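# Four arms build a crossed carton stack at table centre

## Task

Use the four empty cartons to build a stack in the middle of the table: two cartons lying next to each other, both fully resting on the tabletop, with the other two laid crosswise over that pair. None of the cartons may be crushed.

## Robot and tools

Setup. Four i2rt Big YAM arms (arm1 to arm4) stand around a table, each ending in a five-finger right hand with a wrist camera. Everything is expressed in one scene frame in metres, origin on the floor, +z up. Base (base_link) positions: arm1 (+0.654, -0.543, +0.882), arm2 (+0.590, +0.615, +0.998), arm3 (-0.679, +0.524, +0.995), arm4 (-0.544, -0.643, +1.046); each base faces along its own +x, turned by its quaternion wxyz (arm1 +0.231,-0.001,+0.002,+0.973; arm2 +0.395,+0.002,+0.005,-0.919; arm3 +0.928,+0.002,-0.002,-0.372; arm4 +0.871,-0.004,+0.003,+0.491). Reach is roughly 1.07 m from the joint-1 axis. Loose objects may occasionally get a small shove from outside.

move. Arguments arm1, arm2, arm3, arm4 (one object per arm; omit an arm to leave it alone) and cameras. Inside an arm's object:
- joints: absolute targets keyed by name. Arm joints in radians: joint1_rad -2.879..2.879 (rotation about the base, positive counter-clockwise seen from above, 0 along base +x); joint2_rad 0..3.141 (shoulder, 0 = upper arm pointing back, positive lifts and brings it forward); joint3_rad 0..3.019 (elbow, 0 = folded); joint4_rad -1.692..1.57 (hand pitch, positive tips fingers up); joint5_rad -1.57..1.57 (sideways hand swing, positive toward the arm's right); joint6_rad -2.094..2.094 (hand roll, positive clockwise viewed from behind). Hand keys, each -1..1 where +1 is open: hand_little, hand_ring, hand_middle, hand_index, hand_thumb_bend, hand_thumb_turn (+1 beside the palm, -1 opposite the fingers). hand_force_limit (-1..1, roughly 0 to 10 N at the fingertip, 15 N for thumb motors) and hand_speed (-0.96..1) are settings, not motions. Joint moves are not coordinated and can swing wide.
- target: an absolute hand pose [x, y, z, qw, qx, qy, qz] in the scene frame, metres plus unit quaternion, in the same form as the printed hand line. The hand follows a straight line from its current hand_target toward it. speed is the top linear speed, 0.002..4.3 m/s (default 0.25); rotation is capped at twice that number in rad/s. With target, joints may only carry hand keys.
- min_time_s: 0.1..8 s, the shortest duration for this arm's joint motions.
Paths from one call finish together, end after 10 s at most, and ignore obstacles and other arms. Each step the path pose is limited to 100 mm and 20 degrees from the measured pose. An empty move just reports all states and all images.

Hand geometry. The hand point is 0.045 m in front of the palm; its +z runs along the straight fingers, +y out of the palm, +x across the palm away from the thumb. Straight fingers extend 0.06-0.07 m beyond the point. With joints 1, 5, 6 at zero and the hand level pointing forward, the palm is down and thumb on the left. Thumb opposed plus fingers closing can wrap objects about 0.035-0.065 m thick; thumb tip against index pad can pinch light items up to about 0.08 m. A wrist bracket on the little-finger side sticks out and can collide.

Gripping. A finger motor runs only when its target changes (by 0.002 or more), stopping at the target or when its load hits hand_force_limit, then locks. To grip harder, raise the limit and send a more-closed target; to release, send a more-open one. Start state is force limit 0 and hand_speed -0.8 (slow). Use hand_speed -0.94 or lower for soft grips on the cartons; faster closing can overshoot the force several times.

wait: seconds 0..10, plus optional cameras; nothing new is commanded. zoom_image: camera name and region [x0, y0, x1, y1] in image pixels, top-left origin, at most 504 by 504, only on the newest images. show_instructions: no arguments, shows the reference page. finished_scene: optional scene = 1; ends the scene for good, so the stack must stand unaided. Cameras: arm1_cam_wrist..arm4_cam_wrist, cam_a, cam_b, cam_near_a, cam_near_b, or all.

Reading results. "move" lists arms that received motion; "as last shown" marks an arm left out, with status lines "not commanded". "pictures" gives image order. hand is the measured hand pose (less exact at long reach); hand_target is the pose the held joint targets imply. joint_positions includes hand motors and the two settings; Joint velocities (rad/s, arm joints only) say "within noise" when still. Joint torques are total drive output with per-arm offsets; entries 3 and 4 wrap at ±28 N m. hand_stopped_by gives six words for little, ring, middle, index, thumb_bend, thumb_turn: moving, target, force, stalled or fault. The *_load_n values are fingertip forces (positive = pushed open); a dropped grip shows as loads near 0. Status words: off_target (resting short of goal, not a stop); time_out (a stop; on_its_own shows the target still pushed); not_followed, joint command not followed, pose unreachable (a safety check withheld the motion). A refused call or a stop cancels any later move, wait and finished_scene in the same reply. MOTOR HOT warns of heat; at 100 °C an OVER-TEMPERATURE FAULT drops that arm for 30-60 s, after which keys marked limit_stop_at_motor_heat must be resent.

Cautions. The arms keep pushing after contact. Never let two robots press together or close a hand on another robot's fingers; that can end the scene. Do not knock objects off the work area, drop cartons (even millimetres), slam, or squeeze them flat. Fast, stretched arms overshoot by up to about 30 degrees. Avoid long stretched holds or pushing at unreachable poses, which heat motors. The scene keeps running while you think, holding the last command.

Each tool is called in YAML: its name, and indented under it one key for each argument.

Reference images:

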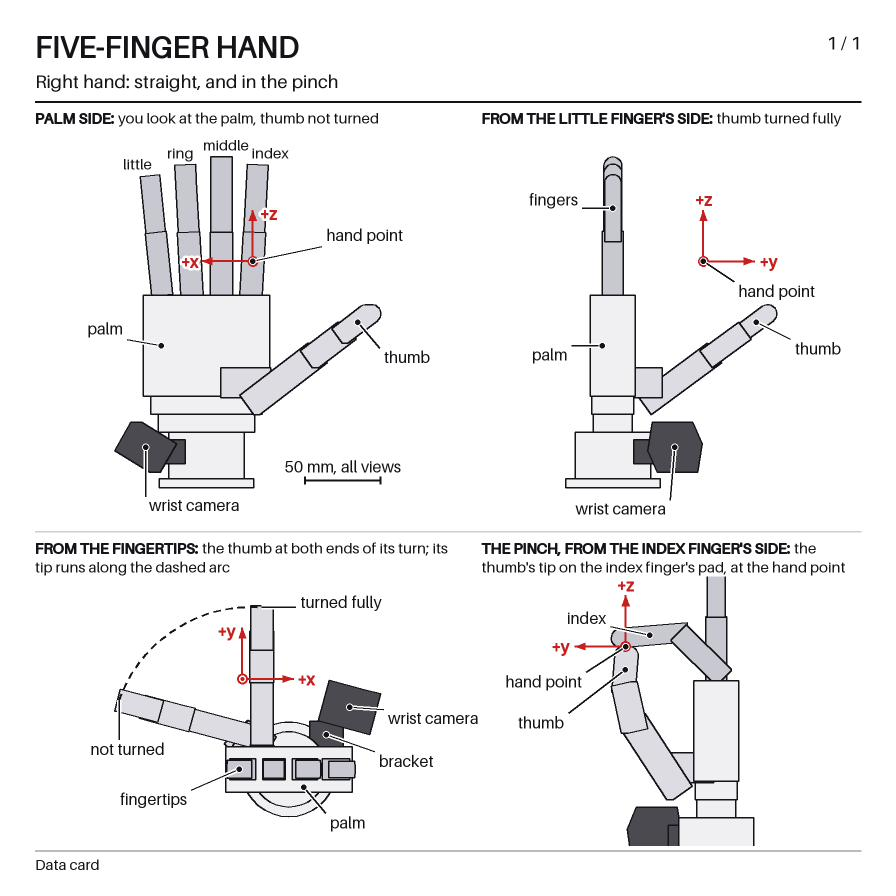

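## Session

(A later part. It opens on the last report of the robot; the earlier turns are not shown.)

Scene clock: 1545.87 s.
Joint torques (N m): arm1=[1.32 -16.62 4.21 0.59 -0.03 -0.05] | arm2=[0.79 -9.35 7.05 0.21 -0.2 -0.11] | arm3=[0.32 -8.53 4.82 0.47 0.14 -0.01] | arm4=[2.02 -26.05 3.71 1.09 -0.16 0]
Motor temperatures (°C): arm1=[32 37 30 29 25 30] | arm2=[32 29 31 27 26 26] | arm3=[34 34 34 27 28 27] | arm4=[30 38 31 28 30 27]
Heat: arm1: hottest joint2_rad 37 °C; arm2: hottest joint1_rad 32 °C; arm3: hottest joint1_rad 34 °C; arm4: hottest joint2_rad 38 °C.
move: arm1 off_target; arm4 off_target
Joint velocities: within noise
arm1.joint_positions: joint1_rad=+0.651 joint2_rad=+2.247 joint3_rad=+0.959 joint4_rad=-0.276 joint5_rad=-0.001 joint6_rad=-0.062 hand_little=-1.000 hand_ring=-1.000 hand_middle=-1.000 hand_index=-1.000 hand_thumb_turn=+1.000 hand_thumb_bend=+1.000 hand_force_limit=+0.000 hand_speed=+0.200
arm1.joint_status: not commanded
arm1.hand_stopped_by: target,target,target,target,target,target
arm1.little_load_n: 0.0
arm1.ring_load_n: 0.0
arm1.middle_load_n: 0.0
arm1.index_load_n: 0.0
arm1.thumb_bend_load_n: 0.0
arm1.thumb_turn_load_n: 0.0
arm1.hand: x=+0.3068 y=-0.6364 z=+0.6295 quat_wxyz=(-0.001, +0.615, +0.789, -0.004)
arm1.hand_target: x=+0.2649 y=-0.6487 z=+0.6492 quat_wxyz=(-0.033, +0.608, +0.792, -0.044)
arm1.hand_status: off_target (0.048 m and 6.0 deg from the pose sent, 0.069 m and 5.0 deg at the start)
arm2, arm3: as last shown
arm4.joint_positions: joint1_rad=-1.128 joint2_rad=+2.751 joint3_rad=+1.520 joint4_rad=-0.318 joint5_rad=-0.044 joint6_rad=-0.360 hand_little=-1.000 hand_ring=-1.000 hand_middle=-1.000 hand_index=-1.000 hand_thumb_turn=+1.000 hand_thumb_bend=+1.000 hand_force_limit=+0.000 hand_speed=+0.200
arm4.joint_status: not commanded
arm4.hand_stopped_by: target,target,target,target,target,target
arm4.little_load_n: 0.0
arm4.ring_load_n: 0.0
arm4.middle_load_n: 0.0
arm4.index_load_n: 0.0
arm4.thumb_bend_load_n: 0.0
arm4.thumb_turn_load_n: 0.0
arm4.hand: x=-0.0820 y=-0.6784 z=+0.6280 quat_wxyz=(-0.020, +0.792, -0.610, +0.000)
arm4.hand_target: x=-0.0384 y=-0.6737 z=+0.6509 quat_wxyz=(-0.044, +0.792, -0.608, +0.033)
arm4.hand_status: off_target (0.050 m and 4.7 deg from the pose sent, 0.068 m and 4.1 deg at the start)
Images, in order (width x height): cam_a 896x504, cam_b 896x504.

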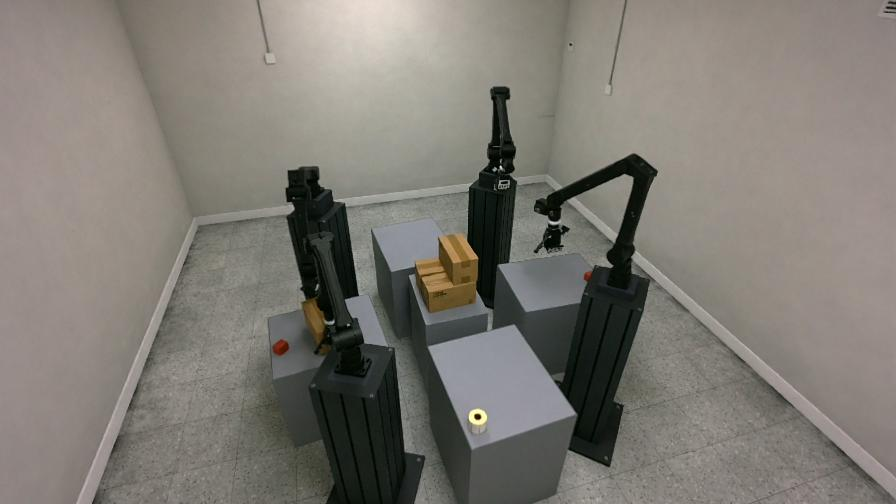

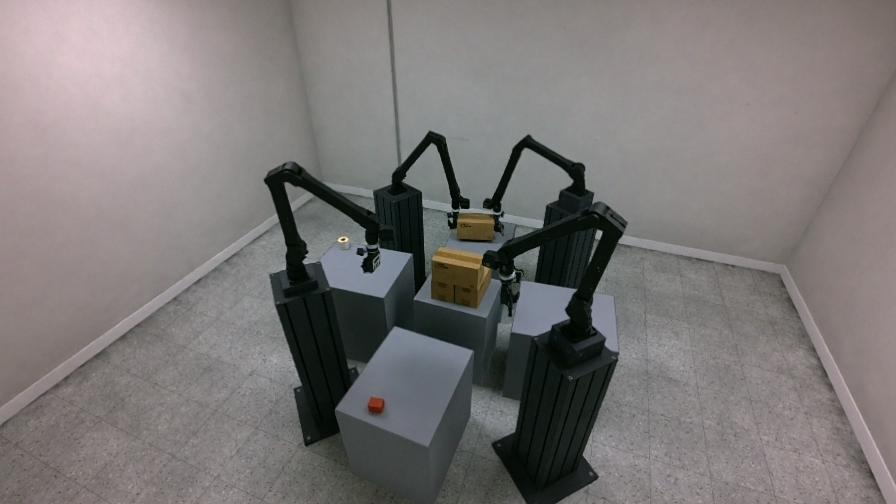

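move:
  arm4: {"target":[-0.0415,-0.6750,0.780,-0.0476,0.7934,-0.6088,0.0365],"speed":0.09}
  arm1: {"target":[0.2680,-0.6475,0.778,-0.0365,0.6088,0.7934,-0.0476],"speed":0.09}

move:
  arm4: {"target":[-0.0430,-0.6755,0.910,-0.0476,0.7934,-0.6088,0.0365],"speed":0.09}
  arm1: {"target":[0.2700,-0.6470,0.905,-0.0365,0.6088,0.7934,-0.0476],"speed":0.09}
  cameras: ["cam_a","cam_b","cam_near_a"]

zoom_image:
  camera: "cam_b"
  region: [435, 165, 515, 225]

zoom_image:
  camera: "cam_near_a"
  region: [40, 150, 280, 330]

Scene clock: 1554.33 s.
Joint torques (N m): arm1=[1.38 -14.86 6.71 0.79 -0.04 -0.06] | arm2=[0.67 -9.52 7.19 -0.06 -0.25 -0.12] | arm3=[0.32 -8.59 4.82 0.47 0.14 -0.01] | arm4=[1.49 -24.59 5 1.24 -0.25 -0.05]
Motor temperatures (°C): arm1=[32 37 30 29 25 30] | arm2=[32 29 31 27 26 26] | arm3=[34 34 34 27 28 27] | arm4=[30 39 31 28 30 27]
Heat: arm1: hottest joint2_rad 37 °C; arm2: hottest joint1_rad 32 °C; arm3: hottest joint1_rad 34 °C; arm4: hottest joint2_rad 39 °C.
move: arm1 off_target; arm4 off_target
Joint velocities: within noise
arm1.joint_positions: joint1_rad=+0.651 joint2_rad=+1.902 joint3_rad=+0.904 joint4_rad=-0.561 joint5_rad=-0.001 joint6_rad=-0.059 hand_little=-1.000 hand_ring=-1.000 hand_middle=-1.000 hand_index=-1.000 hand_thumb_turn=+1.000 hand_thumb_bend=+1.000 hand_force_limit=+0.000 hand_speed=+0.200
arm1.joint_status: not commanded
arm1.hand_stopped_by: target,target,target,target,target,target
arm1.little_load_n: 0.0
arm1.ring_load_n: 0.0
arm1.middle_load_n: 0.0
arm1.index_load_n: 0.0
arm1.thumb_bend_load_n: 0.0
arm1.thumb_turn_load_n: 0.0
arm1.hand: x=+0.3079 y=-0.6359 z=+0.7583 quat_wxyz=(-0.002, +0.616, +0.788, -0.006)
arm1.hand_target: x=+0.2694 y=-0.6474 z=+0.7795 quat_wxyz=(-0.036, +0.608, +0.792, -0.047)
arm1.hand_status: off_target (0.046 m and 6.3 deg from the pose sent, 0.154 m and 6.5 deg at the start)
arm2, arm3: as last shown
arm2.index_load_n: 0.5
arm4.joint_positions: joint1_rad=-1.128 joint2_rad=+2.434 joint3_rad=+1.323 joint4_rad=-0.435 joint5_rad=-0.045 joint6_rad=-0.359 hand_little=-1.000 hand_ring=-1.000 hand_middle=-1.000 hand_index=-1.000 hand_thumb_turn=+1.000 hand_thumb_bend=+1.000 hand_force_limit=+0.000 hand_speed=+0.200
arm4.joint_status: not commanded
arm4.hand_stopped_by: target,target,target,target,target,target
arm4.little_load_n: 0.0
arm4.ring_load_n: 0.0
arm4.middle_load_n: 0.0
arm4.index_load_n: 0.0
arm4.thumb_bend_load_n: 0.0
arm4.thumb_turn_load_n: 0.0
arm4.hand: x=-0.0832 y=-0.6768 z=+0.7588 quat_wxyz=(-0.021, +0.792, -0.610, +0.001)
arm4.hand_target: x=-0.0428 y=-0.6748 z=+0.7812 quat_wxyz=(-0.048, +0.792, -0.608, +0.036)
arm4.hand_status: off_target (0.047 m and 5.1 deg from the pose sent, 0.157 m and 5.2 deg at the start)
pictures: none

Scene clock: 1556.43 s.
Joint torques (N m): arm1=[1.2 -10.99 11.43 0.5 -0.03 -0.05] | arm2=[0.67 -9.23 7.1 0.13 -0.17 -0.13] | arm3=[0.26 -8.47 4.79 0.51 0.14 -0.02] | arm4=[1.26 -23.82 6.27 1.26 -0.22 -0.07]
Motor temperatures (°C): arm1=[32 37 30 29 25 30] | arm2=[32 29 31 27 26 26] | arm3=[34 34 34 27 28 27] | arm4=[30 39 31 28 30 27]
Heat: arm1: hottest joint2_rad 37 °C; arm2: hottest joint1_rad 32 °C; arm3: hottest joint1_rad 34 °C; arm4: hottest joint2_rad 39 °C.
move: arm1 off_target; arm4 off_target
Joint velocities: within noise
arm1.joint_positions: joint1_rad=+0.652 joint2_rad=+1.620 joint3_rad=+0.950 joint4_rad=-0.894 joint5_rad=-0.002 joint6_rad=-0.059 hand_little=-1.000 hand_ring=-1.000 hand_middle=-1.000 hand_index=-1.000 hand_thumb_turn=+1.000 hand_thumb_bend=+1.000 hand_force_limit=+0.000 hand_speed=+0.200
arm1.joint_status: not commanded
arm1.hand_stopped_by: target,target,target,target,target,target
arm1.little_load_n: 0.0
arm1.ring_load_n: 0.0
arm1.middle_load_n: 0.0
arm1.index_load_n: 0.0
arm1.thumb_bend_load_n: 0.0
arm1.thumb_turn_load_n: 0.0
arm1.hand: x=+0.3173 y=-0.6344 z=+0.8812 quat_wxyz=(+0.000, +0.615, +0.788, -0.004)
arm1.hand_target: x=+0.2730 y=-0.6465 z=+0.9073 quat_wxyz=(-0.036, +0.608, +0.792, -0.048)
arm1.hand_status: off_target (0.054 m and 6.5 deg from the pose sent, 0.152 m and 6.3 deg at the start)
arm2.joint_positions: joint1_rad=-0.329 joint2_rad=+1.509 joint3_rad=+0.822 joint4_rad=-0.888 joint5_rad=-0.007 joint6_rad=+0.478 hand_little=-1.000 hand_ring=-1.000 hand_middle=-1.000 hand_index=-1.000 hand_thumb_turn=+1.000 hand_thumb_bend=+1.000 hand_force_limit=+0.000 hand_speed=+0.200
arm2.joint_status: not commanded
arm2.hand_stopped_by: target,target,target,target,target,target
arm2.little_load_n: 0.0
arm2.ring_load_n: 0.0
arm2.middle_load_n: 0.0
arm2.index_load_n: 0.0
arm2.thumb_bend_load_n: 0.0
arm2.thumb_turn_load_n: 0.0
arm2.hand: x=+0.3312 y=+0.4167 z=+0.9993 quat_wxyz=(+0.000, -0.706, -0.708, -0.005)
arm2.hand_target: x=+0.3300 y=+0.4200 z=+0.9999 quat_wxyz=(+0.000, -0.707, -0.707, +0.000)
arm2.hand_status: not commanded
arm3: as last shown
arm4.joint_positions: joint1_rad=-1.128 joint2_rad=+2.159 joint3_rad=+1.265 joint4_rad=-0.653 joint5_rad=-0.046 joint6_rad=-0.361 hand_little=-1.000 hand_ring=-1.000 hand_middle=-1.000 hand_index=-1.000 hand_thumb_turn=+1.000 hand_thumb_bend=+1.000 hand_force_limit=+0.000 hand_speed=+0.200
arm4.joint_status: not commanded
arm4.hand_stopped_by: target,target,target,target,target,target
arm4.little_load_n: 0.0
arm4.ring_load_n: 0.0
arm4.middle_load_n: 0.0
arm4.index_load_n: 0.0
arm4.thumb_bend_load_n: 0.0
arm4.thumb_turn_load_n: 0.0
arm4.hand: x=-0.0787 y=-0.6759 z=+0.8863 quat_wxyz=(-0.021, +0.793, -0.609, +0.000)
arm4.hand_target: x=-0.0444 y=-0.6753 z=+0.9110 quat_wxyz=(-0.048, +0.792, -0.607, +0.036)
arm4.hand_status: off_target (0.043 m and 5.2 deg from the pose sent, 0.156 m and 5.1 deg at the start)
Images, in order (width x height): cam_a 896x504, cam_b 896x504, cam_near_a 896x504.

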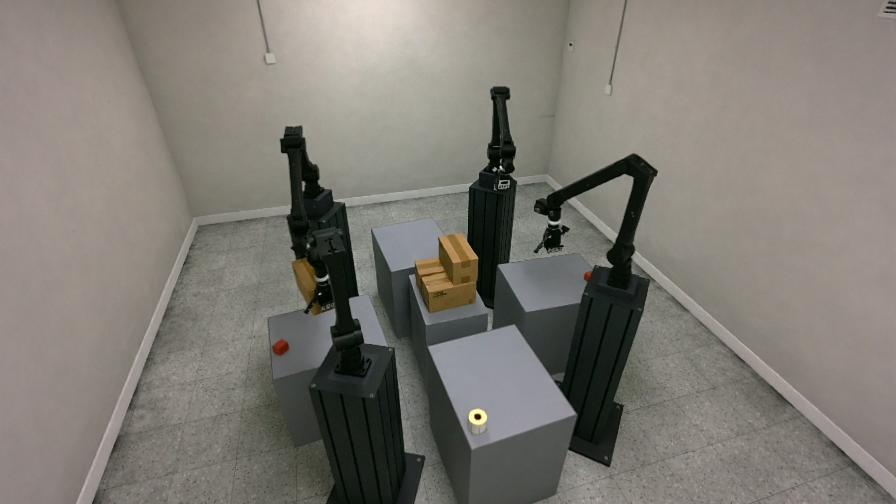

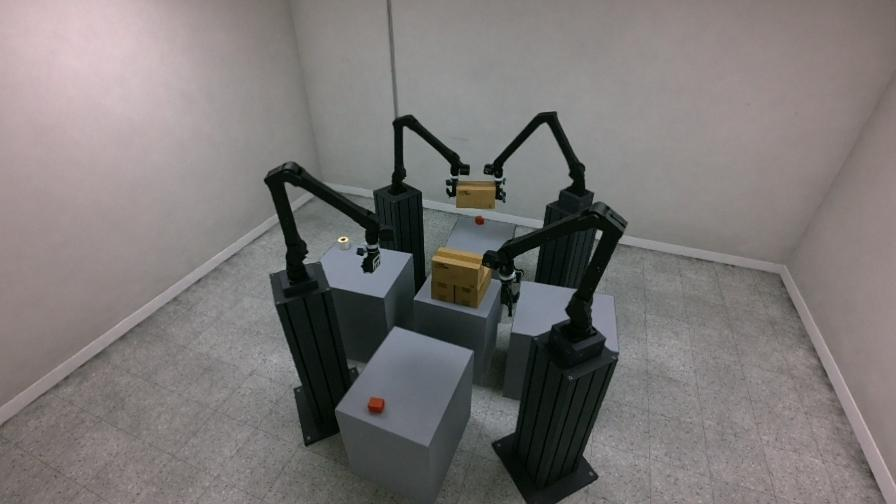

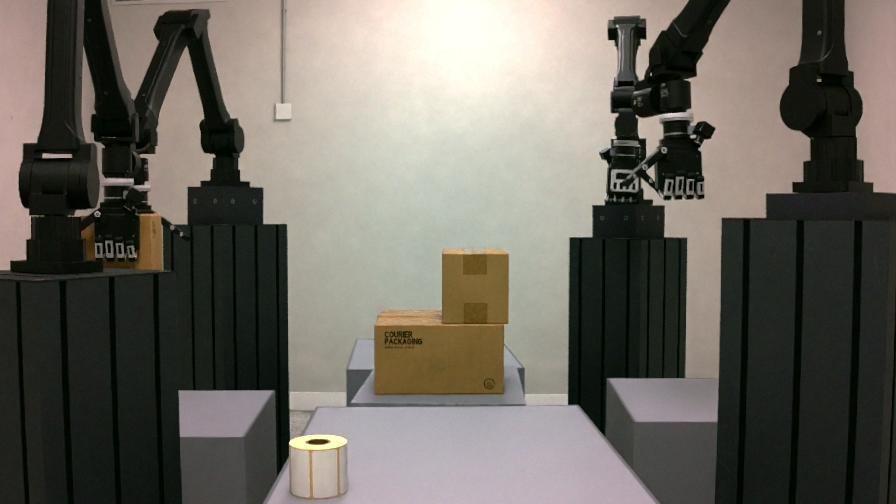

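Scaled by 6.300 from the camera's image (finer frame: 1280x720).

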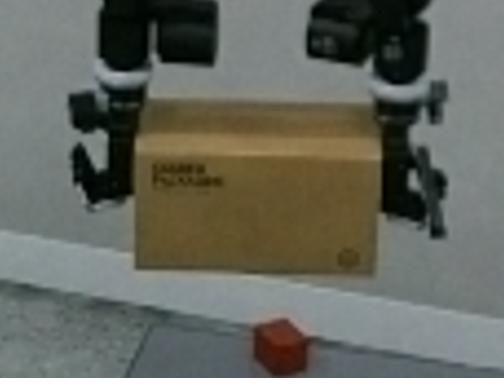

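Scaled by 2.100 from the camera's image (finer frame: 1280x720).

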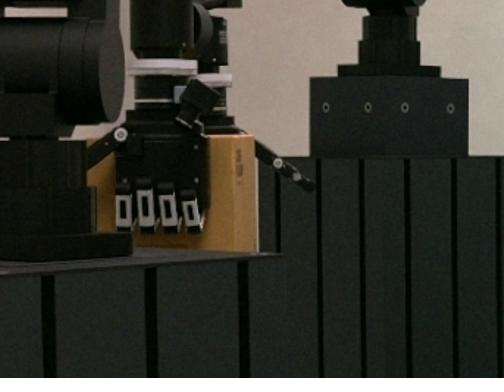

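move:
  arm4: {"target":[-0.0735,-0.4789,0.912,-0.0451,0.7518,-0.6593,0.0396],"speed":0.09}
  arm1: {"target":[0.2405,-0.4916,0.908,-0.0396,0.6593,0.7518,-0.0451],"speed":0.09}

move:
  arm4: {"target":[-0.1321,-0.2876,0.912,-0.0424,0.7071,-0.7071,0.0424],"speed":0.09}
  arm1: {"target":[0.1777,-0.3411,0.910,-0.0424,0.7071,0.7071,-0.0424],"speed":0.09}
  cameras: ["cam_near_a","cam_near_b"]

zoom_image:
  camera: "cam_near_a"
  region: [240, 150, 540, 370]

Scene clock: 1571.73 s.
Joint torques (N m): arm1=[0.56 -10.81 11.71 0.51 -0.16 -0.03] | arm2=[1.03 -9.23 7.38 -0.02 -0.18 -0.1] | arm3=[0.26 -8.53 4.82 0.51 0.15 -0.02] | arm4=[0.32 -22.01 6.46 1.7 0.24 -0.05]
Motor temperatures (°C): arm1=[32 37 33 29 25 30] | arm2=[32 29 31 27 26 26] | arm3=[34 34 34 27 28 27] | arm4=[30 39 31 28 30 27]
Heat: arm1: hottest joint2_rad 37 °C; arm2: hottest joint1_rad 32 °C; arm3: hottest joint1_rad 34 °C; arm4: hottest joint2_rad 39 °C.
move: arm1 off_target; arm4 off_target
Joint velocities: within noise
arm1.joint_positions: joint1_rad=+0.297 joint2_rad=+1.660 joint3_rad=+1.028 joint4_rad=-0.923 joint5_rad=-0.025 joint6_rad=-0.294 hand_little=-1.000 hand_ring=-1.000 hand_middle=-1.000 hand_index=-1.000 hand_thumb_turn=+1.000 hand_thumb_bend=+1.000 hand_force_limit=+0.000 hand_speed=+0.200
arm1.joint_status: not commanded
arm1.hand_stopped_by: target,target,target,target,target,target
arm1.little_load_n: 0.0
arm1.ring_load_n: 0.0
arm1.middle_load_n: 0.0
arm1.index_load_n: 0.0
arm1.thumb_bend_load_n: 0.0
arm1.thumb_turn_load_n: 0.0
arm1.hand: x=+0.2874 y=-0.4977 z=+0.8883 quat_wxyz=(+0.002, +0.661, +0.750, -0.016)
arm1.hand_target: x=+0.2433 y=-0.4920 z=+0.9101 quat_wxyz=(-0.040, +0.658, +0.751, -0.045)
arm1.hand_status: off_target (0.051 m and 5.8 deg from the pose sent, 0.164 m and 9.2 deg at the start)
arm2: as last shown
arm3.joint_positions: joint1_rad=+0.585 joint2_rad=+1.424 joint3_rad=+0.737 joint4_rad=-0.896 joint5_rad=+0.001 joint6_rad=-0.173 hand_little=-1.000 hand_ring=-1.000 hand_middle=-1.000 hand_index=-1.000 hand_thumb_turn=+1.000 hand_thumb_bend=+1.000 hand_force_limit=+0.000 hand_speed=+0.200
arm3.joint_status: not commanded
arm3.hand_stopped_by: target,target,target,target,target,target
arm3.little_load_n: 0.0
arm3.ring_load_n: 0.0
arm3.middle_load_n: 0.0
arm3.index_load_n: 0.0
arm3.thumb_bend_load_n: 0.0
arm3.thumb_turn_load_n: 0.0
arm3.hand: x=-0.4186 y=+0.4965 z=+1.0023 quat_wxyz=(+0.001, +0.705, -0.709, -0.003)
arm3.hand_target: x=-0.4200 y=+0.4999 z=+1.0001 quat_wxyz=(+0.000, +0.707, -0.707, +0.000)
arm3.hand_status: not commanded
arm4.joint_positions: joint1_rad=-0.763 joint2_rad=+2.110 joint3_rad=+1.196 joint4_rad=-0.635 joint5_rad=+0.001 joint6_rad=+0.125 hand_little=-1.000 hand_ring=-1.000 hand_middle=-1.000 hand_index=-1.000 hand_thumb_turn=+1.000 hand_thumb_bend=+1.000 hand_force_limit=+0.000 hand_speed=+0.200
arm4.joint_status: not commanded
arm4.hand_stopped_by: target,target,target,target,target,target
arm4.little_load_n: 0.0
arm4.ring_load_n: 0.0
arm4.middle_load_n: 0.0
arm4.index_load_n: 0.0
arm4.thumb_bend_load_n: 0.0
arm4.thumb_turn_load_n: 0.0
arm4.hand: x=-0.1123 y=-0.4891 z=+0.8925 quat_wxyz=(-0.005, +0.755, -0.656, +0.009)
arm4.hand_target: x=-0.0750 y=-0.4794 z=+0.9137 quat_wxyz=(-0.045, +0.750, -0.658, +0.039)
arm4.hand_status: off_target (0.045 m and 5.8 deg from the pose sent, 0.199 m and 9.1 deg at the start)
pictures: none

Scene clock: 1574.63 s.
Joint torques (N m): arm1=[0.91 -13.74 11.89 0.61 -0.18 0.17] | arm2=[0.62 -9.23 7.23 0.06 -0.16 -0.15] | arm3=[0.32 -8.47 4.81 0.5 0.14 -0.01] | arm4=[-1.2 -20.84 8.55 1.24 0.9 0.09]
Motor temperatures (°C): arm1=[32 37 33 29 25 30] | arm2=[32 29 31 27 26 26] | arm3=[34 34 34 27 28 27] | arm4=[30 39 32 28 30 27]
Heat: arm1: hottest joint2_rad 37 °C; arm2: hottest joint1_rad 32 °C; arm3: hottest joint1_rad 34 °C; arm4: hottest joint2_rad 39 °C.
move: arm1 off_target; arm4 off_target
Joint velocities: within noise
arm1.joint_positions: joint1_rad=+0.036 joint2_rad=+1.888 joint3_rad=+1.373 joint4_rad=-1.040 joint5_rad=-0.041 joint6_rad=-0.440 hand_little=-1.000 hand_ring=-1.000 hand_middle=-1.000 hand_index=-1.000 hand_thumb_turn=+1.000 hand_thumb_bend=+1.000 hand_force_limit=+0.000 hand_speed=+0.200
arm1.joint_status: not commanded
arm1.hand_stopped_by: target,target,target,target,target,target
arm1.little_load_n: 0.0
arm1.ring_load_n: 0.0
arm1.middle_load_n: 0.0
arm1.index_load_n: 0.0
arm1.thumb_bend_load_n: 0.0
arm1.thumb_turn_load_n: 0.0
arm1.hand: x=+0.2195 y=-0.3550 z=+0.8923 quat_wxyz=(+0.001, +0.703, +0.711, -0.023)
arm1.hand_target: x=+0.1803 y=-0.3421 z=+0.9120 quat_wxyz=(-0.042, +0.706, +0.706, -0.043)
arm1.hand_status: off_target (0.047 m and 5.5 deg from the pose sent, 0.192 m and 9.3 deg at the start)
arm2, arm3: as last shown
arm4.joint_positions: joint1_rad=-0.380 joint2_rad=+2.128 joint3_rad=+1.253 joint4_rad=-0.686 joint5_rad=+0.042 joint6_rad=+0.601 hand_little=-1.000 hand_ring=-1.000 hand_middle=-1.000 hand_index=-1.000 hand_thumb_turn=+1.000 hand_thumb_bend=+1.000 hand_force_limit=+0.000 hand_speed=+0.200
arm4.joint_status: not commanded
arm4.hand_stopped_by: target,target,target,target,target,target
arm4.little_load_n: 0.0
arm4.ring_load_n: 0.0
arm4.middle_load_n: 0.0
arm4.index_load_n: 0.5
arm4.thumb_bend_load_n: 0.0
arm4.thumb_turn_load_n: 0.0
arm4.hand: x=-0.1802 y=-0.3054 z=+0.8941 quat_wxyz=(+0.002, +0.723, -0.691, +0.024)
arm4.hand_target: x=-0.1339 y=-0.2895 z=+0.9146 quat_wxyz=(-0.042, +0.706, -0.706, +0.042)
arm4.hand_status: off_target (0.054 m and 6.1 deg from the pose sent, 0.203 m and 9.8 deg at the start)
Images, in order (width x height): cam_near_a 896x504, cam_near_b 896x504.

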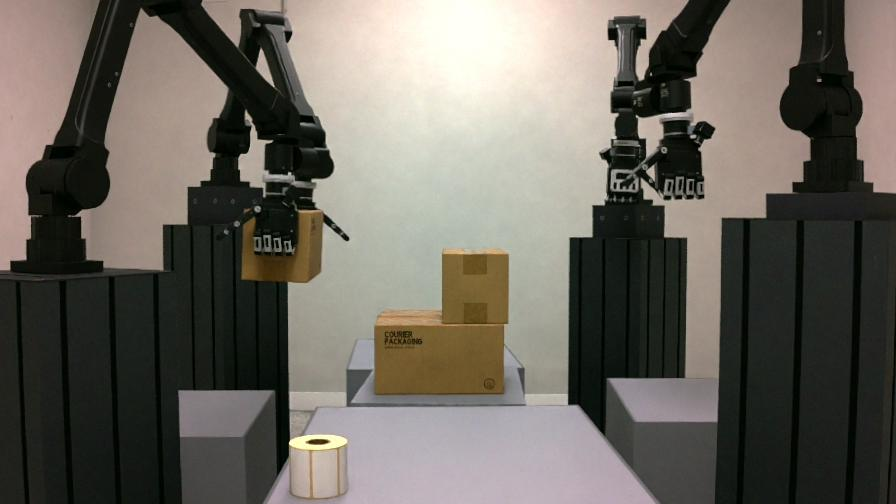

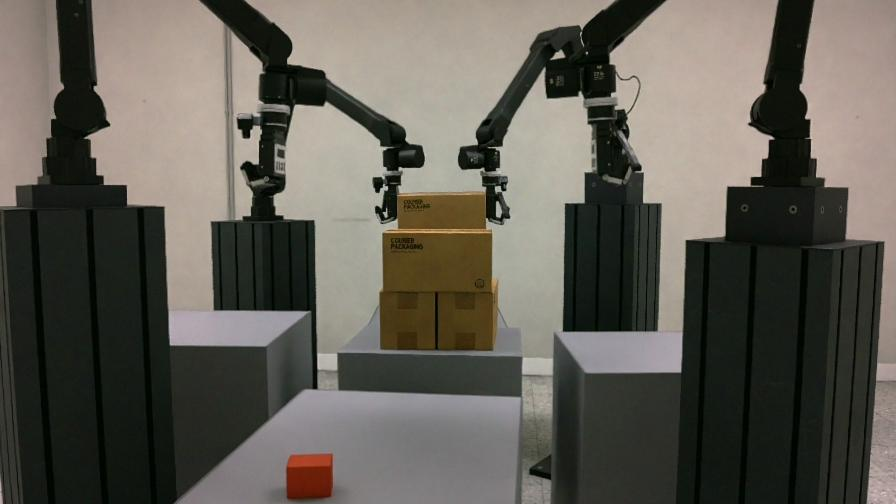

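Scaled by 1.680 from the camera's image (finer frame: 1280x720).

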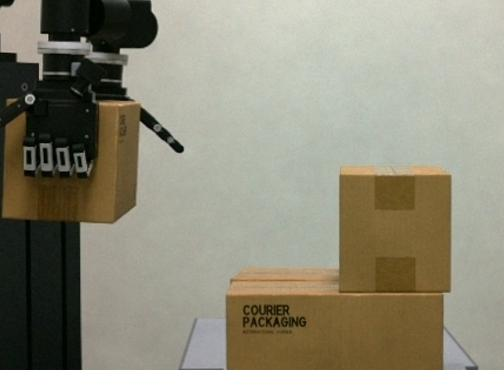

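move:
  arm4: {"target":[-0.1727,-0.1191,0.910,-0.0417,0.6947,-0.7193,0.0432],"speed":0.09}
  arm1: {"target":[0.1339,-0.1888,0.910,-0.0432,0.7193,0.6947,-0.0417],"speed":0.09}
  cameras: ["cam_near_a","cam_near_b"]

zoom_image:
  camera: "cam_near_a"
  region: [300, 170, 540, 350]

zoom_image:
  camera: "cam_near_b"
  region: [340, 150, 540, 300]

Scene clock: 1585.53 s.
Joint torques (N m): arm1=[2.02 -17.79 12.55 0.81 -0.42 0.22] | arm2=[0.15 -9.99 7.06 0.06 -0.19 -0.1] | arm3=[0.09 -8.53 4.83 0.47 0.15 -0.01] | arm4=[-2.78 -24.23 9.33 1.1 1.25 -0.02]
Motor temperatures (°C): arm1=[32 37 35 29 25 30] | arm2=[32 29 31 27 26 26] | arm3=[34 34 34 27 28 27] | arm4=[30 39 32 28 30 27]
Heat: arm1: hottest joint2_rad 37 °C; arm2: hottest joint1_rad 32 °C; arm3: hottest joint1_rad 34 °C; arm4: hottest joint2_rad 39 °C.
move: arm1 off_target; arm4 off_target
Joint velocities: within noise
arm1.joint_positions: joint1_rad=-0.161 joint2_rad=+2.179 joint3_rad=+1.849 joint4_rad=-1.240 joint5_rad=-0.051 joint6_rad=-0.592 hand_little=-1.000 hand_ring=-1.000 hand_middle=-1.000 hand_index=-1.000 hand_thumb_turn=+1.000 hand_thumb_bend=+1.000 hand_force_limit=+0.000 hand_speed=+0.200
arm1.joint_status: not commanded
arm1.hand_stopped_by: target,target,target,target,target,target
arm1.little_load_n: 0.0
arm1.ring_load_n: 0.0
arm1.middle_load_n: 0.0
arm1.index_load_n: 0.0
arm1.thumb_bend_load_n: 0.0
arm1.thumb_turn_load_n: 0.0
arm1.hand: x=+0.1765 y=-0.1994 z=+0.8902 quat_wxyz=(+0.006, +0.719, +0.695, -0.026)
arm1.hand_target: x=+0.1364 y=-0.1910 z=+0.9121 quat_wxyz=(-0.043, +0.718, +0.694, -0.043)
arm1.hand_status: off_target (0.048 m and 5.9 deg from the pose sent, 0.188 m and 6.1 deg at the start)
arm2, arm3: as last shown
arm4.joint_positions: joint1_rad=-0.108 joint2_rad=+2.297 joint3_rad=+1.585 joint4_rad=-0.866 joint5_rad=+0.061 joint6_rad=+0.899 hand_little=-1.000 hand_ring=-1.000 hand_middle=-1.000 hand_index=-1.000 hand_thumb_turn=+1.000 hand_thumb_bend=+1.000 hand_force_limit=+0.000 hand_speed=+0.200
arm4.joint_status: not commanded
arm4.hand_stopped_by: target,target,target,target,target,target
arm4.little_load_n: 0.0
arm4.ring_load_n: 0.0
arm4.middle_load_n: 0.0
arm4.index_load_n: 0.0
arm4.thumb_bend_load_n: 0.0
arm4.thumb_turn_load_n: 0.0
arm4.hand: x=-0.2247 y=-0.1360 z=+0.8880 quat_wxyz=(+0.003, +0.714, -0.699, +0.033)
arm4.hand_target: x=-0.1741 y=-0.1221 z=+0.9124 quat_wxyz=(-0.042, +0.693, -0.718, +0.044)
arm4.hand_status: off_target (0.059 m and 6.2 deg from the pose sent, 0.187 m and 7.2 deg at the start)
Images, in order (width x height): cam_near_a 896x504, cam_near_b 896x504.

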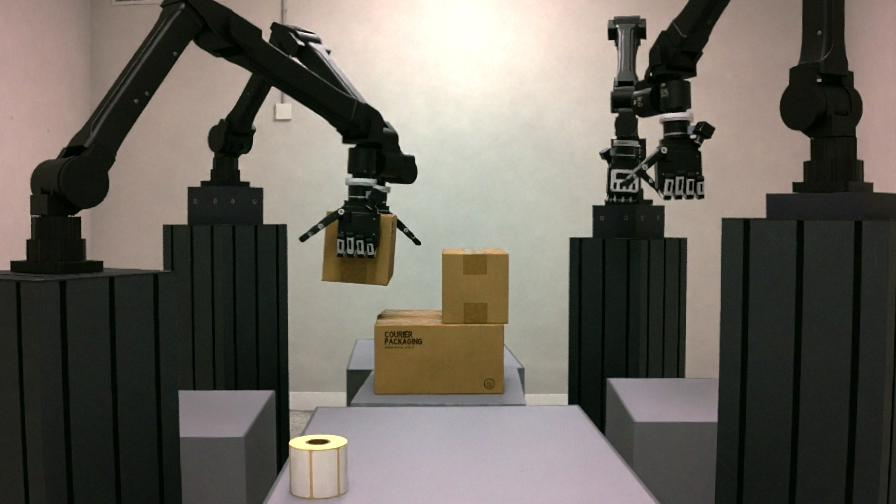

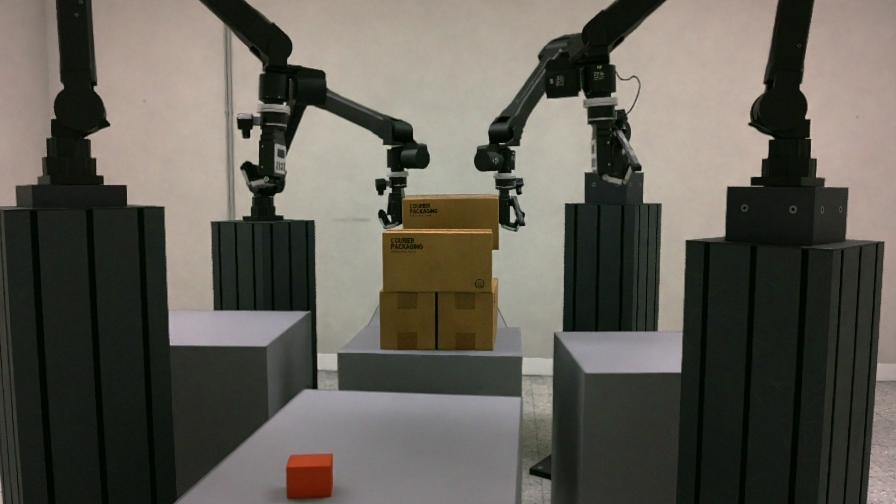

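Scaled by 2.100 from the camera's image (finer frame: 1280x720).

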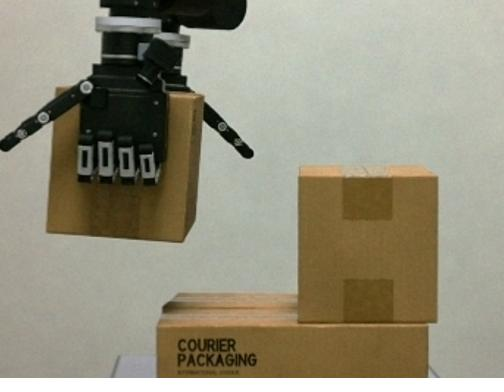

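Scaled by 2.520 from the camera's image (finer frame: 1280x720).

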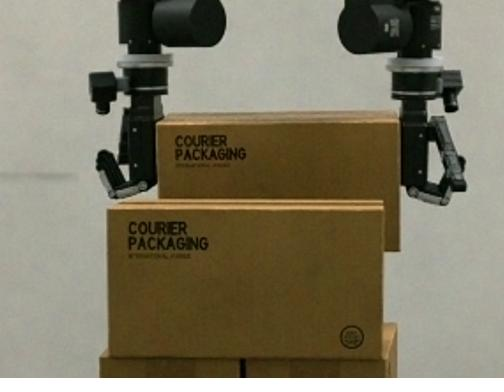

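move:
  cameras: ["cam_near_a","cam_near_b"]

Scene clock: 1594.30 s.
Joint torques (N m): arm1=[1.96 -17.67 12.56 0.76 -0.43 0.23] | arm2=[-0.32 -8.76 7.15 -0.05 -0.19 -0.1] | arm3=[0.26 -8.53 4.79 0.5 0.14 -0.01] | arm4=[-2.78 -24.12 9.28 1.02 1.21 0.01]
Motor temperatures (°C): arm1=[32 37 37 29 25 30] | arm2=[32 29 31 27 26 26] | arm3=[34 34 34 27 28 27] | arm4=[30 38 33 28 31 27]
Heat: arm1: hottest joint2_rad 37 °C; arm2: hottest joint1_rad 32 °C; arm3: hottest joint1_rad 34 °C; arm4: hottest joint2_rad 38 °C.
Joint velocities: within noise
arm1.joint_positions: joint1_rad=-0.161 joint2_rad=+2.179 joint3_rad=+1.849 joint4_rad=-1.241 joint5_rad=-0.051 joint6_rad=-0.593 hand_little=-1.000 hand_ring=-1.000 hand_middle=-1.000 hand_index=-1.000 hand_thumb_turn=+1.000 hand_thumb_bend=+1.000 hand_force_limit=+0.000 hand_speed=+0.200
arm1.joint_status: not commanded
arm1.hand_stopped_by: target,target,target,target,target,target
arm1.little_load_n: 0.0
arm1.ring_load_n: 0.0
arm1.middle_load_n: 0.0
arm1.index_load_n: 0.0
arm1.thumb_bend_load_n: 0.0
arm1.thumb_turn_load_n: 0.0
arm1.hand: x=+0.1766 y=-0.1995 z=+0.8902 quat_wxyz=(+0.006, +0.719, +0.695, -0.026) (m; scene frame)
arm1.hand_target: x=+0.1365 y=-0.1911 z=+0.9120 quat_wxyz=(-0.043, +0.718, +0.694, -0.043) (m; scene frame)
arm1.hand_status: off_target (0.048 m and 5.9 deg from the pose sent, 0.188 m and 6.1 deg at the start)
arm2.joint_positions: joint1_rad=-0.329 joint2_rad=+1.509 joint3_rad=+0.822 joint4_rad=-0.888 joint5_rad=-0.007 joint6_rad=+0.478 hand_little=-1.000 hand_ring=-1.000 hand_middle=-1.000 hand_index=-1.000 hand_thumb_turn=+1.000 hand_thumb_bend=+1.000 hand_force_limit=+0.000 hand_speed=+0.200
arm2.joint_status: not commanded
arm2.hand_stopped_by: target,target,target,target,target,target
arm2.little_load_n: 0.0
arm2.ring_load_n: 0.0
arm2.middle_load_n: 0.0
arm2.index_load_n: 0.0
arm2.thumb_bend_load_n: 0.0
arm2.thumb_turn_load_n: 0.0
arm2.hand: x=+0.3312 y=+0.4167 z=+0.9993 quat_wxyz=(+0.000, -0.706, -0.708, -0.005) (m; scene frame)
arm2.hand_target: x=+0.3300 y=+0.4200 z=+0.9999 quat_wxyz=(+0.000, -0.707, -0.707, +0.000) (m; scene frame)
arm2.hand_status: not commanded
arm3.joint_positions: joint1_rad=+0.585 joint2_rad=+1.424 joint3_rad=+0.737 joint4_rad=-0.896 joint5_rad=+0.001 joint6_rad=-0.173 hand_little=-1.000 hand_ring=-1.000 hand_middle=-1.000 hand_index=-1.000 hand_thumb_turn=+1.000 hand_thumb_bend=+1.000 hand_force_limit=+0.000 hand_speed=+0.200
arm3.joint_status: not commanded
arm3.hand_stopped_by: target,target,target,target,target,target
arm3.little_load_n: 0.0
arm3.ring_load_n: 0.0
arm3.middle_load_n: 0.0
arm3.index_load_n: 0.0
arm3.thumb_bend_load_n: 0.0
arm3.thumb_turn_load_n: 0.5
arm3.hand: x=-0.4186 y=+0.4965 z=+1.0023 quat_wxyz=(+0.001, +0.705, -0.709, -0.003) (m; scene frame)
arm3.hand_target: x=-0.4200 y=+0.4999 z=+1.0001 quat_wxyz=(+0.000, +0.707, -0.707, +0.000) (m; scene frame)
arm3.hand_status: not commanded
arm4.joint_positions: joint1_rad=-0.108 joint2_rad=+2.297 joint3_rad=+1.585 joint4_rad=-0.866 joint5_rad=+0.061 joint6_rad=+0.899 hand_little=-1.000 hand_ring=-1.000 hand_middle=-1.000 hand_index=-1.000 hand_thumb_turn=+1.000 hand_thumb_bend=+1.000 hand_force_limit=+0.000 hand_speed=+0.200
arm4.joint_status: not commanded
arm4.hand_stopped_by: target,target,target,target,target,target
arm4.little_load_n: 0.0
arm4.ring_load_n: 0.0
arm4.middle_load_n: 0.0
arm4.index_load_n: 0.0
arm4.thumb_bend_load_n: 0.0
arm4.thumb_turn_load_n: 0.0
arm4.hand: x=-0.2248 y=-0.1361 z=+0.8880 quat_wxyz=(+0.004, +0.714, -0.699, +0.033) (m; scene frame)
arm4.hand_target: x=-0.1742 y=-0.1222 z=+0.9124 quat_wxyz=(-0.042, +0.693, -0.718, +0.044) (m; scene frame)
arm4.hand_status: off_target (0.059 m and 6.2 deg from the pose sent, 0.187 m and 7.2 deg at the start)
pictures: cam_near_a, cam_near_b
Images, in order (width x height): cam_near_a 896x504, cam_near_b 896x504.

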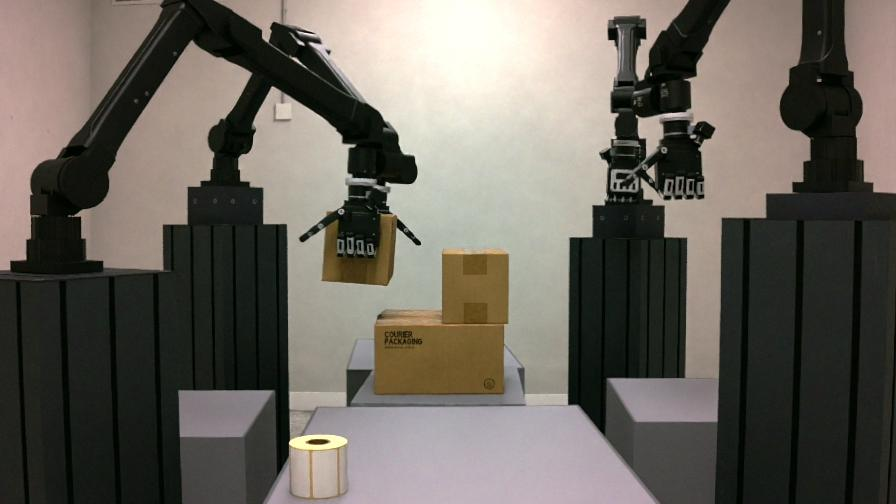

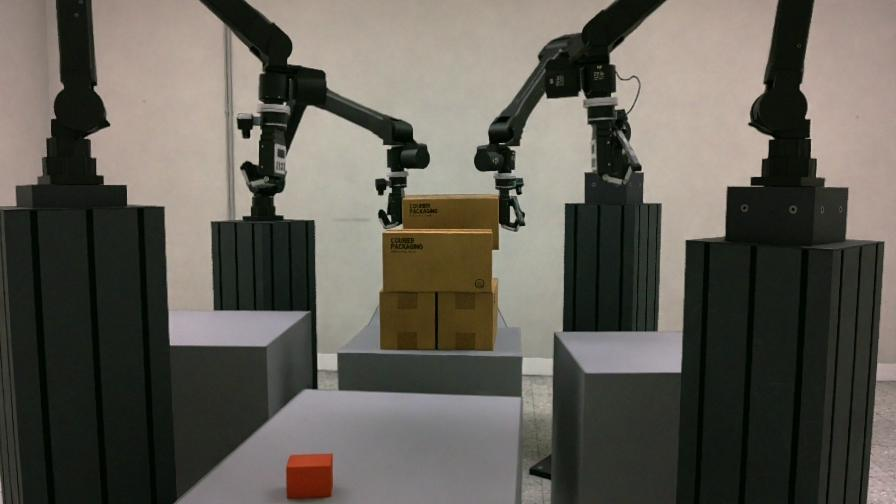

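move:
  arm4: {"target":[-0.1607,-0.047,0.880,-0.0417,0.6947,-0.7193,0.0432],"speed":0.06}
  arm1: {"target":[0.1459,-0.1208,0.880,-0.0432,0.7193,0.6947,-0.0417],"speed":0.06}
  cameras: ["cam_near_a","cam_near_b"]

zoom_image:
  camera: "cam_near_a"
  region: [330, 190, 540, 350]

zoom_image:
  camera: "cam_near_b"
  region: [340, 170, 540, 320]

Scene clock: 1608.30 s.
Joint torques (N m): arm1=[2.32 -19.25 12.46 0.64 -0.57 0.2] | arm2=[0.15 -9.58 7.28 -0.02 -0.2 -0.08] | arm3=[0.26 -8.53 4.79 0.46 0.14 -0.02] | arm4=[-2.84 -26.81 9.5 1.01 1.16 -0.11]
Motor temperatures (°C): arm1=[31 37 38 29 25 30] | arm2=[32 29 31 27 26 26] | arm3=[34 34 34 27 28 27] | arm4=[30 38 34 28 31 27]
Heat: arm1: hottest joint3_rad 38 °C; arm2: hottest joint1_rad 32 °C; arm3: hottest joint1_rad 34 °C; arm4: hottest joint2_rad 38 °C.
move: arm1 off_target; arm4 off_target
Joint velocities: within noise
arm1.joint_positions: joint1_rad=-0.254 joint2_rad=+2.306 joint3_rad=+1.988 joint4_rad=-1.257 joint5_rad=-0.056 joint6_rad=-0.679 hand_little=-1.000 hand_ring=-1.000 hand_middle=-1.000 hand_index=-1.000 hand_thumb_turn=+1.000 hand_thumb_bend=+1.000 hand_force_limit=+0.000 hand_speed=+0.200
arm1.joint_status: not commanded
arm1.hand_stopped_by: target,target,target,target,target,target
arm1.little_load_n: 0.0
arm1.ring_load_n: 0.0
arm1.middle_load_n: 0.5
arm1.index_load_n: 0.0
arm1.thumb_bend_load_n: -0.5
arm1.thumb_turn_load_n: 0.0
arm1.hand: x=+0.1890 y=-0.1312 z=+0.8575 quat_wxyz=(+0.007, +0.721, +0.692, -0.028)
arm1.hand_target: x=+0.1484 y=-0.1232 z=+0.8820 quat_wxyz=(-0.043, +0.718, +0.694, -0.043)
arm1.hand_status: off_target (0.050 m and 5.9 deg from the pose sent, 0.085 m and 5.9 deg at the start)
arm2, arm3: as last shown
arm3.thumb_bend_load_n: -0.5
arm3.thumb_turn_load_n: 0.0
arm4.joint_positions: joint1_rad=-0.055 joint2_rad=+2.495 joint3_rad=+1.895 joint4_rad=-0.978 joint5_rad=+0.067 joint6_rad=+0.963 hand_little=-1.000 hand_ring=-1.000 hand_middle=-1.000 hand_index=-1.000 hand_thumb_turn=+1.000 hand_thumb_bend=+1.000 hand_force_limit=+0.000 hand_speed=+0.200
arm4.joint_status: not commanded
arm4.hand_stopped_by: target,target,target,target,target,target
arm4.little_load_n: 0.0
arm4.ring_load_n: 0.0
arm4.middle_load_n: 0.0
arm4.index_load_n: 0.5
arm4.thumb_bend_load_n: 0.0
arm4.thumb_turn_load_n: 0.0
arm4.hand: x=-0.2116 y=-0.0621 z=+0.8562 quat_wxyz=(+0.002, +0.710, -0.703, +0.037)
arm4.hand_target: x=-0.1620 y=-0.0501 z=+0.8822 quat_wxyz=(-0.042, +0.693, -0.718, +0.044)
arm4.hand_status: off_target (0.058 m and 5.6 deg from the pose sent, 0.110 m and 6.2 deg at the start)
Images, in order (width x height): cam_near_a 896x504, cam_near_b 896x504.

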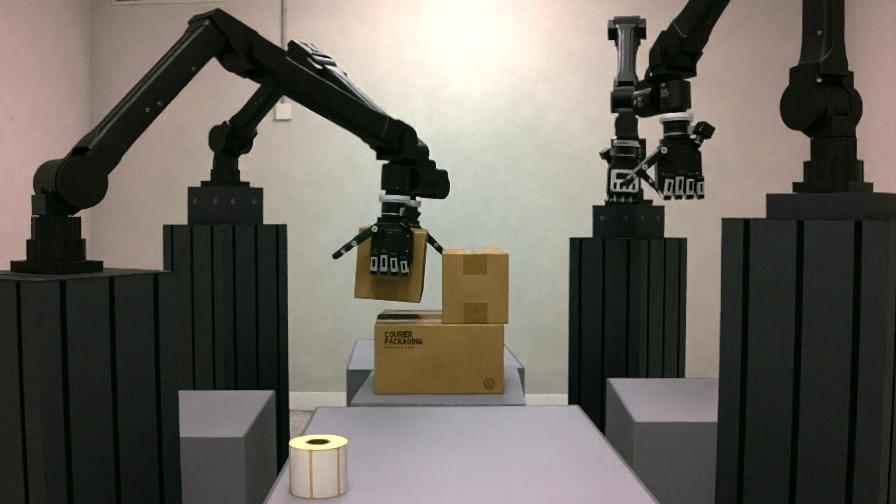

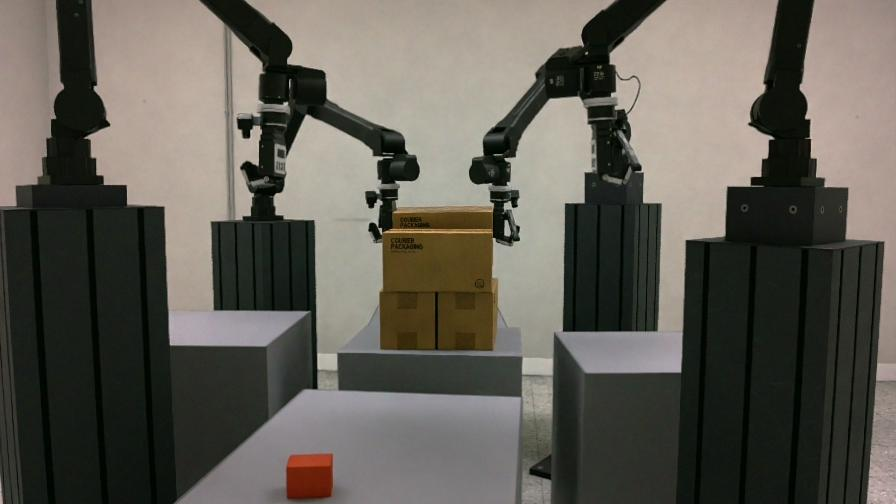

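Scaled by 2.400 from the camera's image (finer frame: 1280x720).

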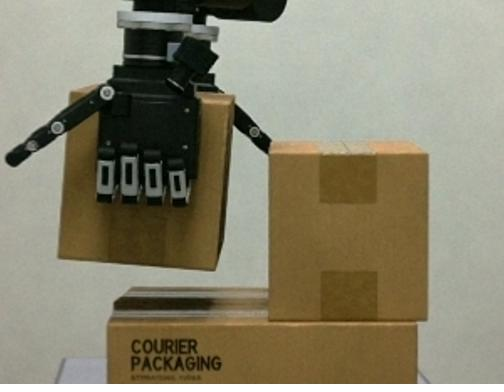

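Scaled by 2.520 from the camera's image (finer frame: 1280x720).

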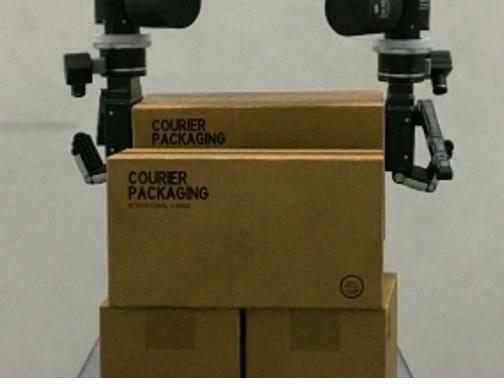

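move:
  arm4: {"target":[-0.1637,-0.034,0.882,-0.0689,0.6925,-0.7204,0.0149],"speed":0.05}
  arm1: {"target":[0.1429,-0.108,0.877,-0.0714,0.7170,0.6958,-0.0144],"speed":0.05}
  cameras: ["cam_near_a","cam_near_b"]

zoom_image:
  camera: "cam_near_a"
  region: [330, 190, 540, 350]

zoom_image:
  camera: "cam_near_b"
  region: [340, 170, 540, 320]

Scene clock: 1619.87 s.
Joint torques (N m): arm1=[2.84 -20.19 11.21 1.48 -0.33 0.21] | arm2=[-0.67 -9.29 7.17 0.1 -0.23 -0.15] | arm3=[0.26 -8.47 4.86 0.46 0.14 -0.01] | arm4=[-3.14 -28.57 7.15 2.02 1.01 -0.18]
Motor temperatures (°C): arm1=[31 37 38 29 26 30] | arm2=[32 29 31 27 26 26] | arm3=[34 33 34 27 28 27] | arm4=[30 40 35 28 32 27]
Heat: arm1: hottest joint3_rad 38 °C; arm2: hottest joint1_rad 32 °C; arm3: hottest joint1_rad 34 °C; arm4: hottest joint2_rad 40 °C.
move: arm1 off_target; arm4 off_target
Joint velocities: within noise
arm1.joint_positions: joint1_rad=-0.254 joint2_rad=+2.306 joint3_rad=+1.988 joint4_rad=-1.220 joint5_rad=-0.002 joint6_rad=-0.682 hand_little=-1.000 hand_ring=-1.000 hand_middle=-1.000 hand_index=-1.000 hand_thumb_turn=+1.000 hand_thumb_bend=+1.000 hand_force_limit=+0.000 hand_speed=+0.200
arm1.joint_status: not commanded
arm1.hand_stopped_by: target,target,target,target,target,target
arm1.little_load_n: 0.0
arm1.ring_load_n: 0.0
arm1.middle_load_n: 0.0
arm1.index_load_n: 0.0
arm1.thumb_bend_load_n: 0.0
arm1.thumb_turn_load_n: 0.0
arm1.hand: x=+0.1884 y=-0.1165 z=+0.8555 quat_wxyz=(-0.014, +0.720, +0.693, -0.003)
arm1.hand_target: x=+0.1452 y=-0.1105 z=+0.8793 quat_wxyz=(-0.071, +0.715, +0.695, -0.016)
arm1.hand_status: off_target (0.051 m and 6.7 deg from the pose sent, 0.055 m and 9.1 deg at the start)
arm2, arm3: as last shown
arm2.middle_load_n: -0.5
arm3.thumb_bend_load_n: 0.0
arm4.joint_positions: joint1_rad=-0.051 joint2_rad=+2.495 joint3_rad=+1.895 joint4_rad=-0.918 joint5_rad=+0.024 joint6_rad=+0.981 hand_little=-1.000 hand_ring=-1.000 hand_middle=-1.000 hand_index=-1.000 hand_thumb_turn=+1.000 hand_thumb_bend=+1.000 hand_force_limit=+0.000 hand_speed=+0.200
arm4.joint_status: not commanded
arm4.hand_stopped_by: target,target,target,target,target,target
arm4.little_load_n: 0.0
arm4.ring_load_n: 0.0
arm4.middle_load_n: 0.0
arm4.index_load_n: 0.0
arm4.thumb_bend_load_n: 0.0
arm4.thumb_turn_load_n: 0.0
arm4.hand: x=-0.2113 y=-0.0413 z=+0.8584 quat_wxyz=(-0.024, +0.705, -0.709, +0.010)
arm4.hand_target: x=-0.1647 y=-0.0362 z=+0.8834 quat_wxyz=(-0.068, +0.691, -0.720, +0.016)
arm4.hand_status: off_target (0.054 m and 5.5 deg from the pose sent, 0.061 m and 8.9 deg at the start)
Images, in order (width x height): cam_near_a 896x504, cam_near_b 896x504.

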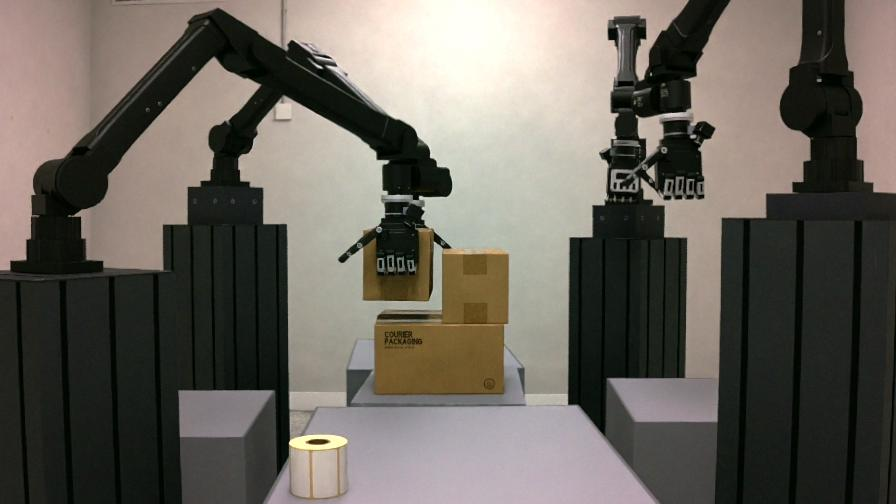

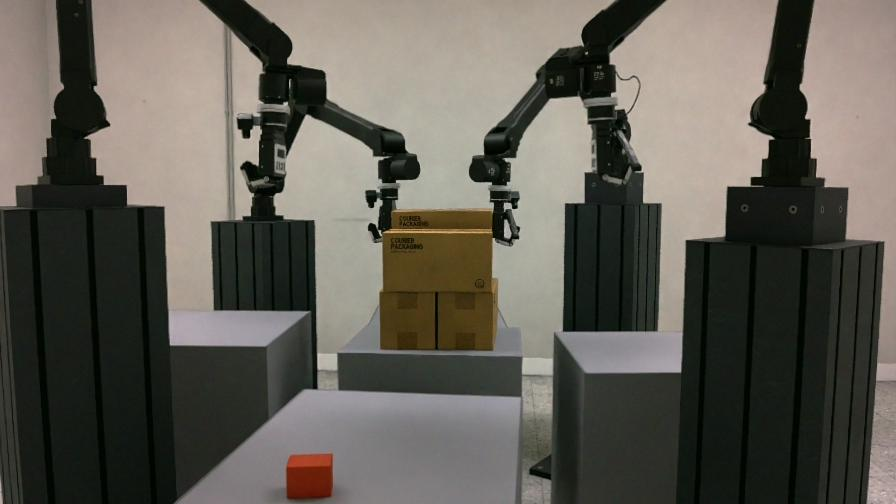

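Scaled by 2.400 from the camera's image (finer frame: 1280x720).

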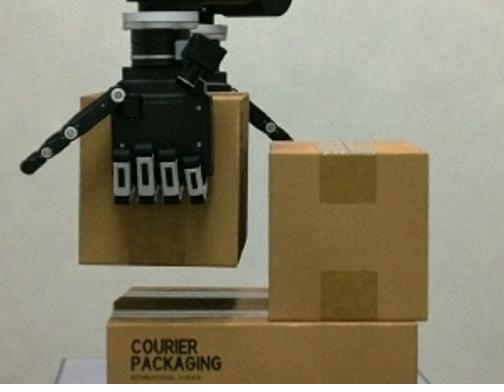

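Scaled by 2.520 from the camera's image (finer frame: 1280x720).

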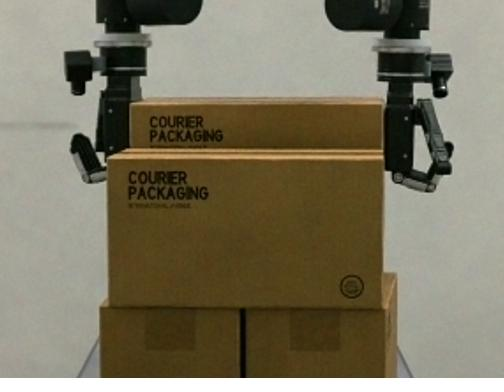

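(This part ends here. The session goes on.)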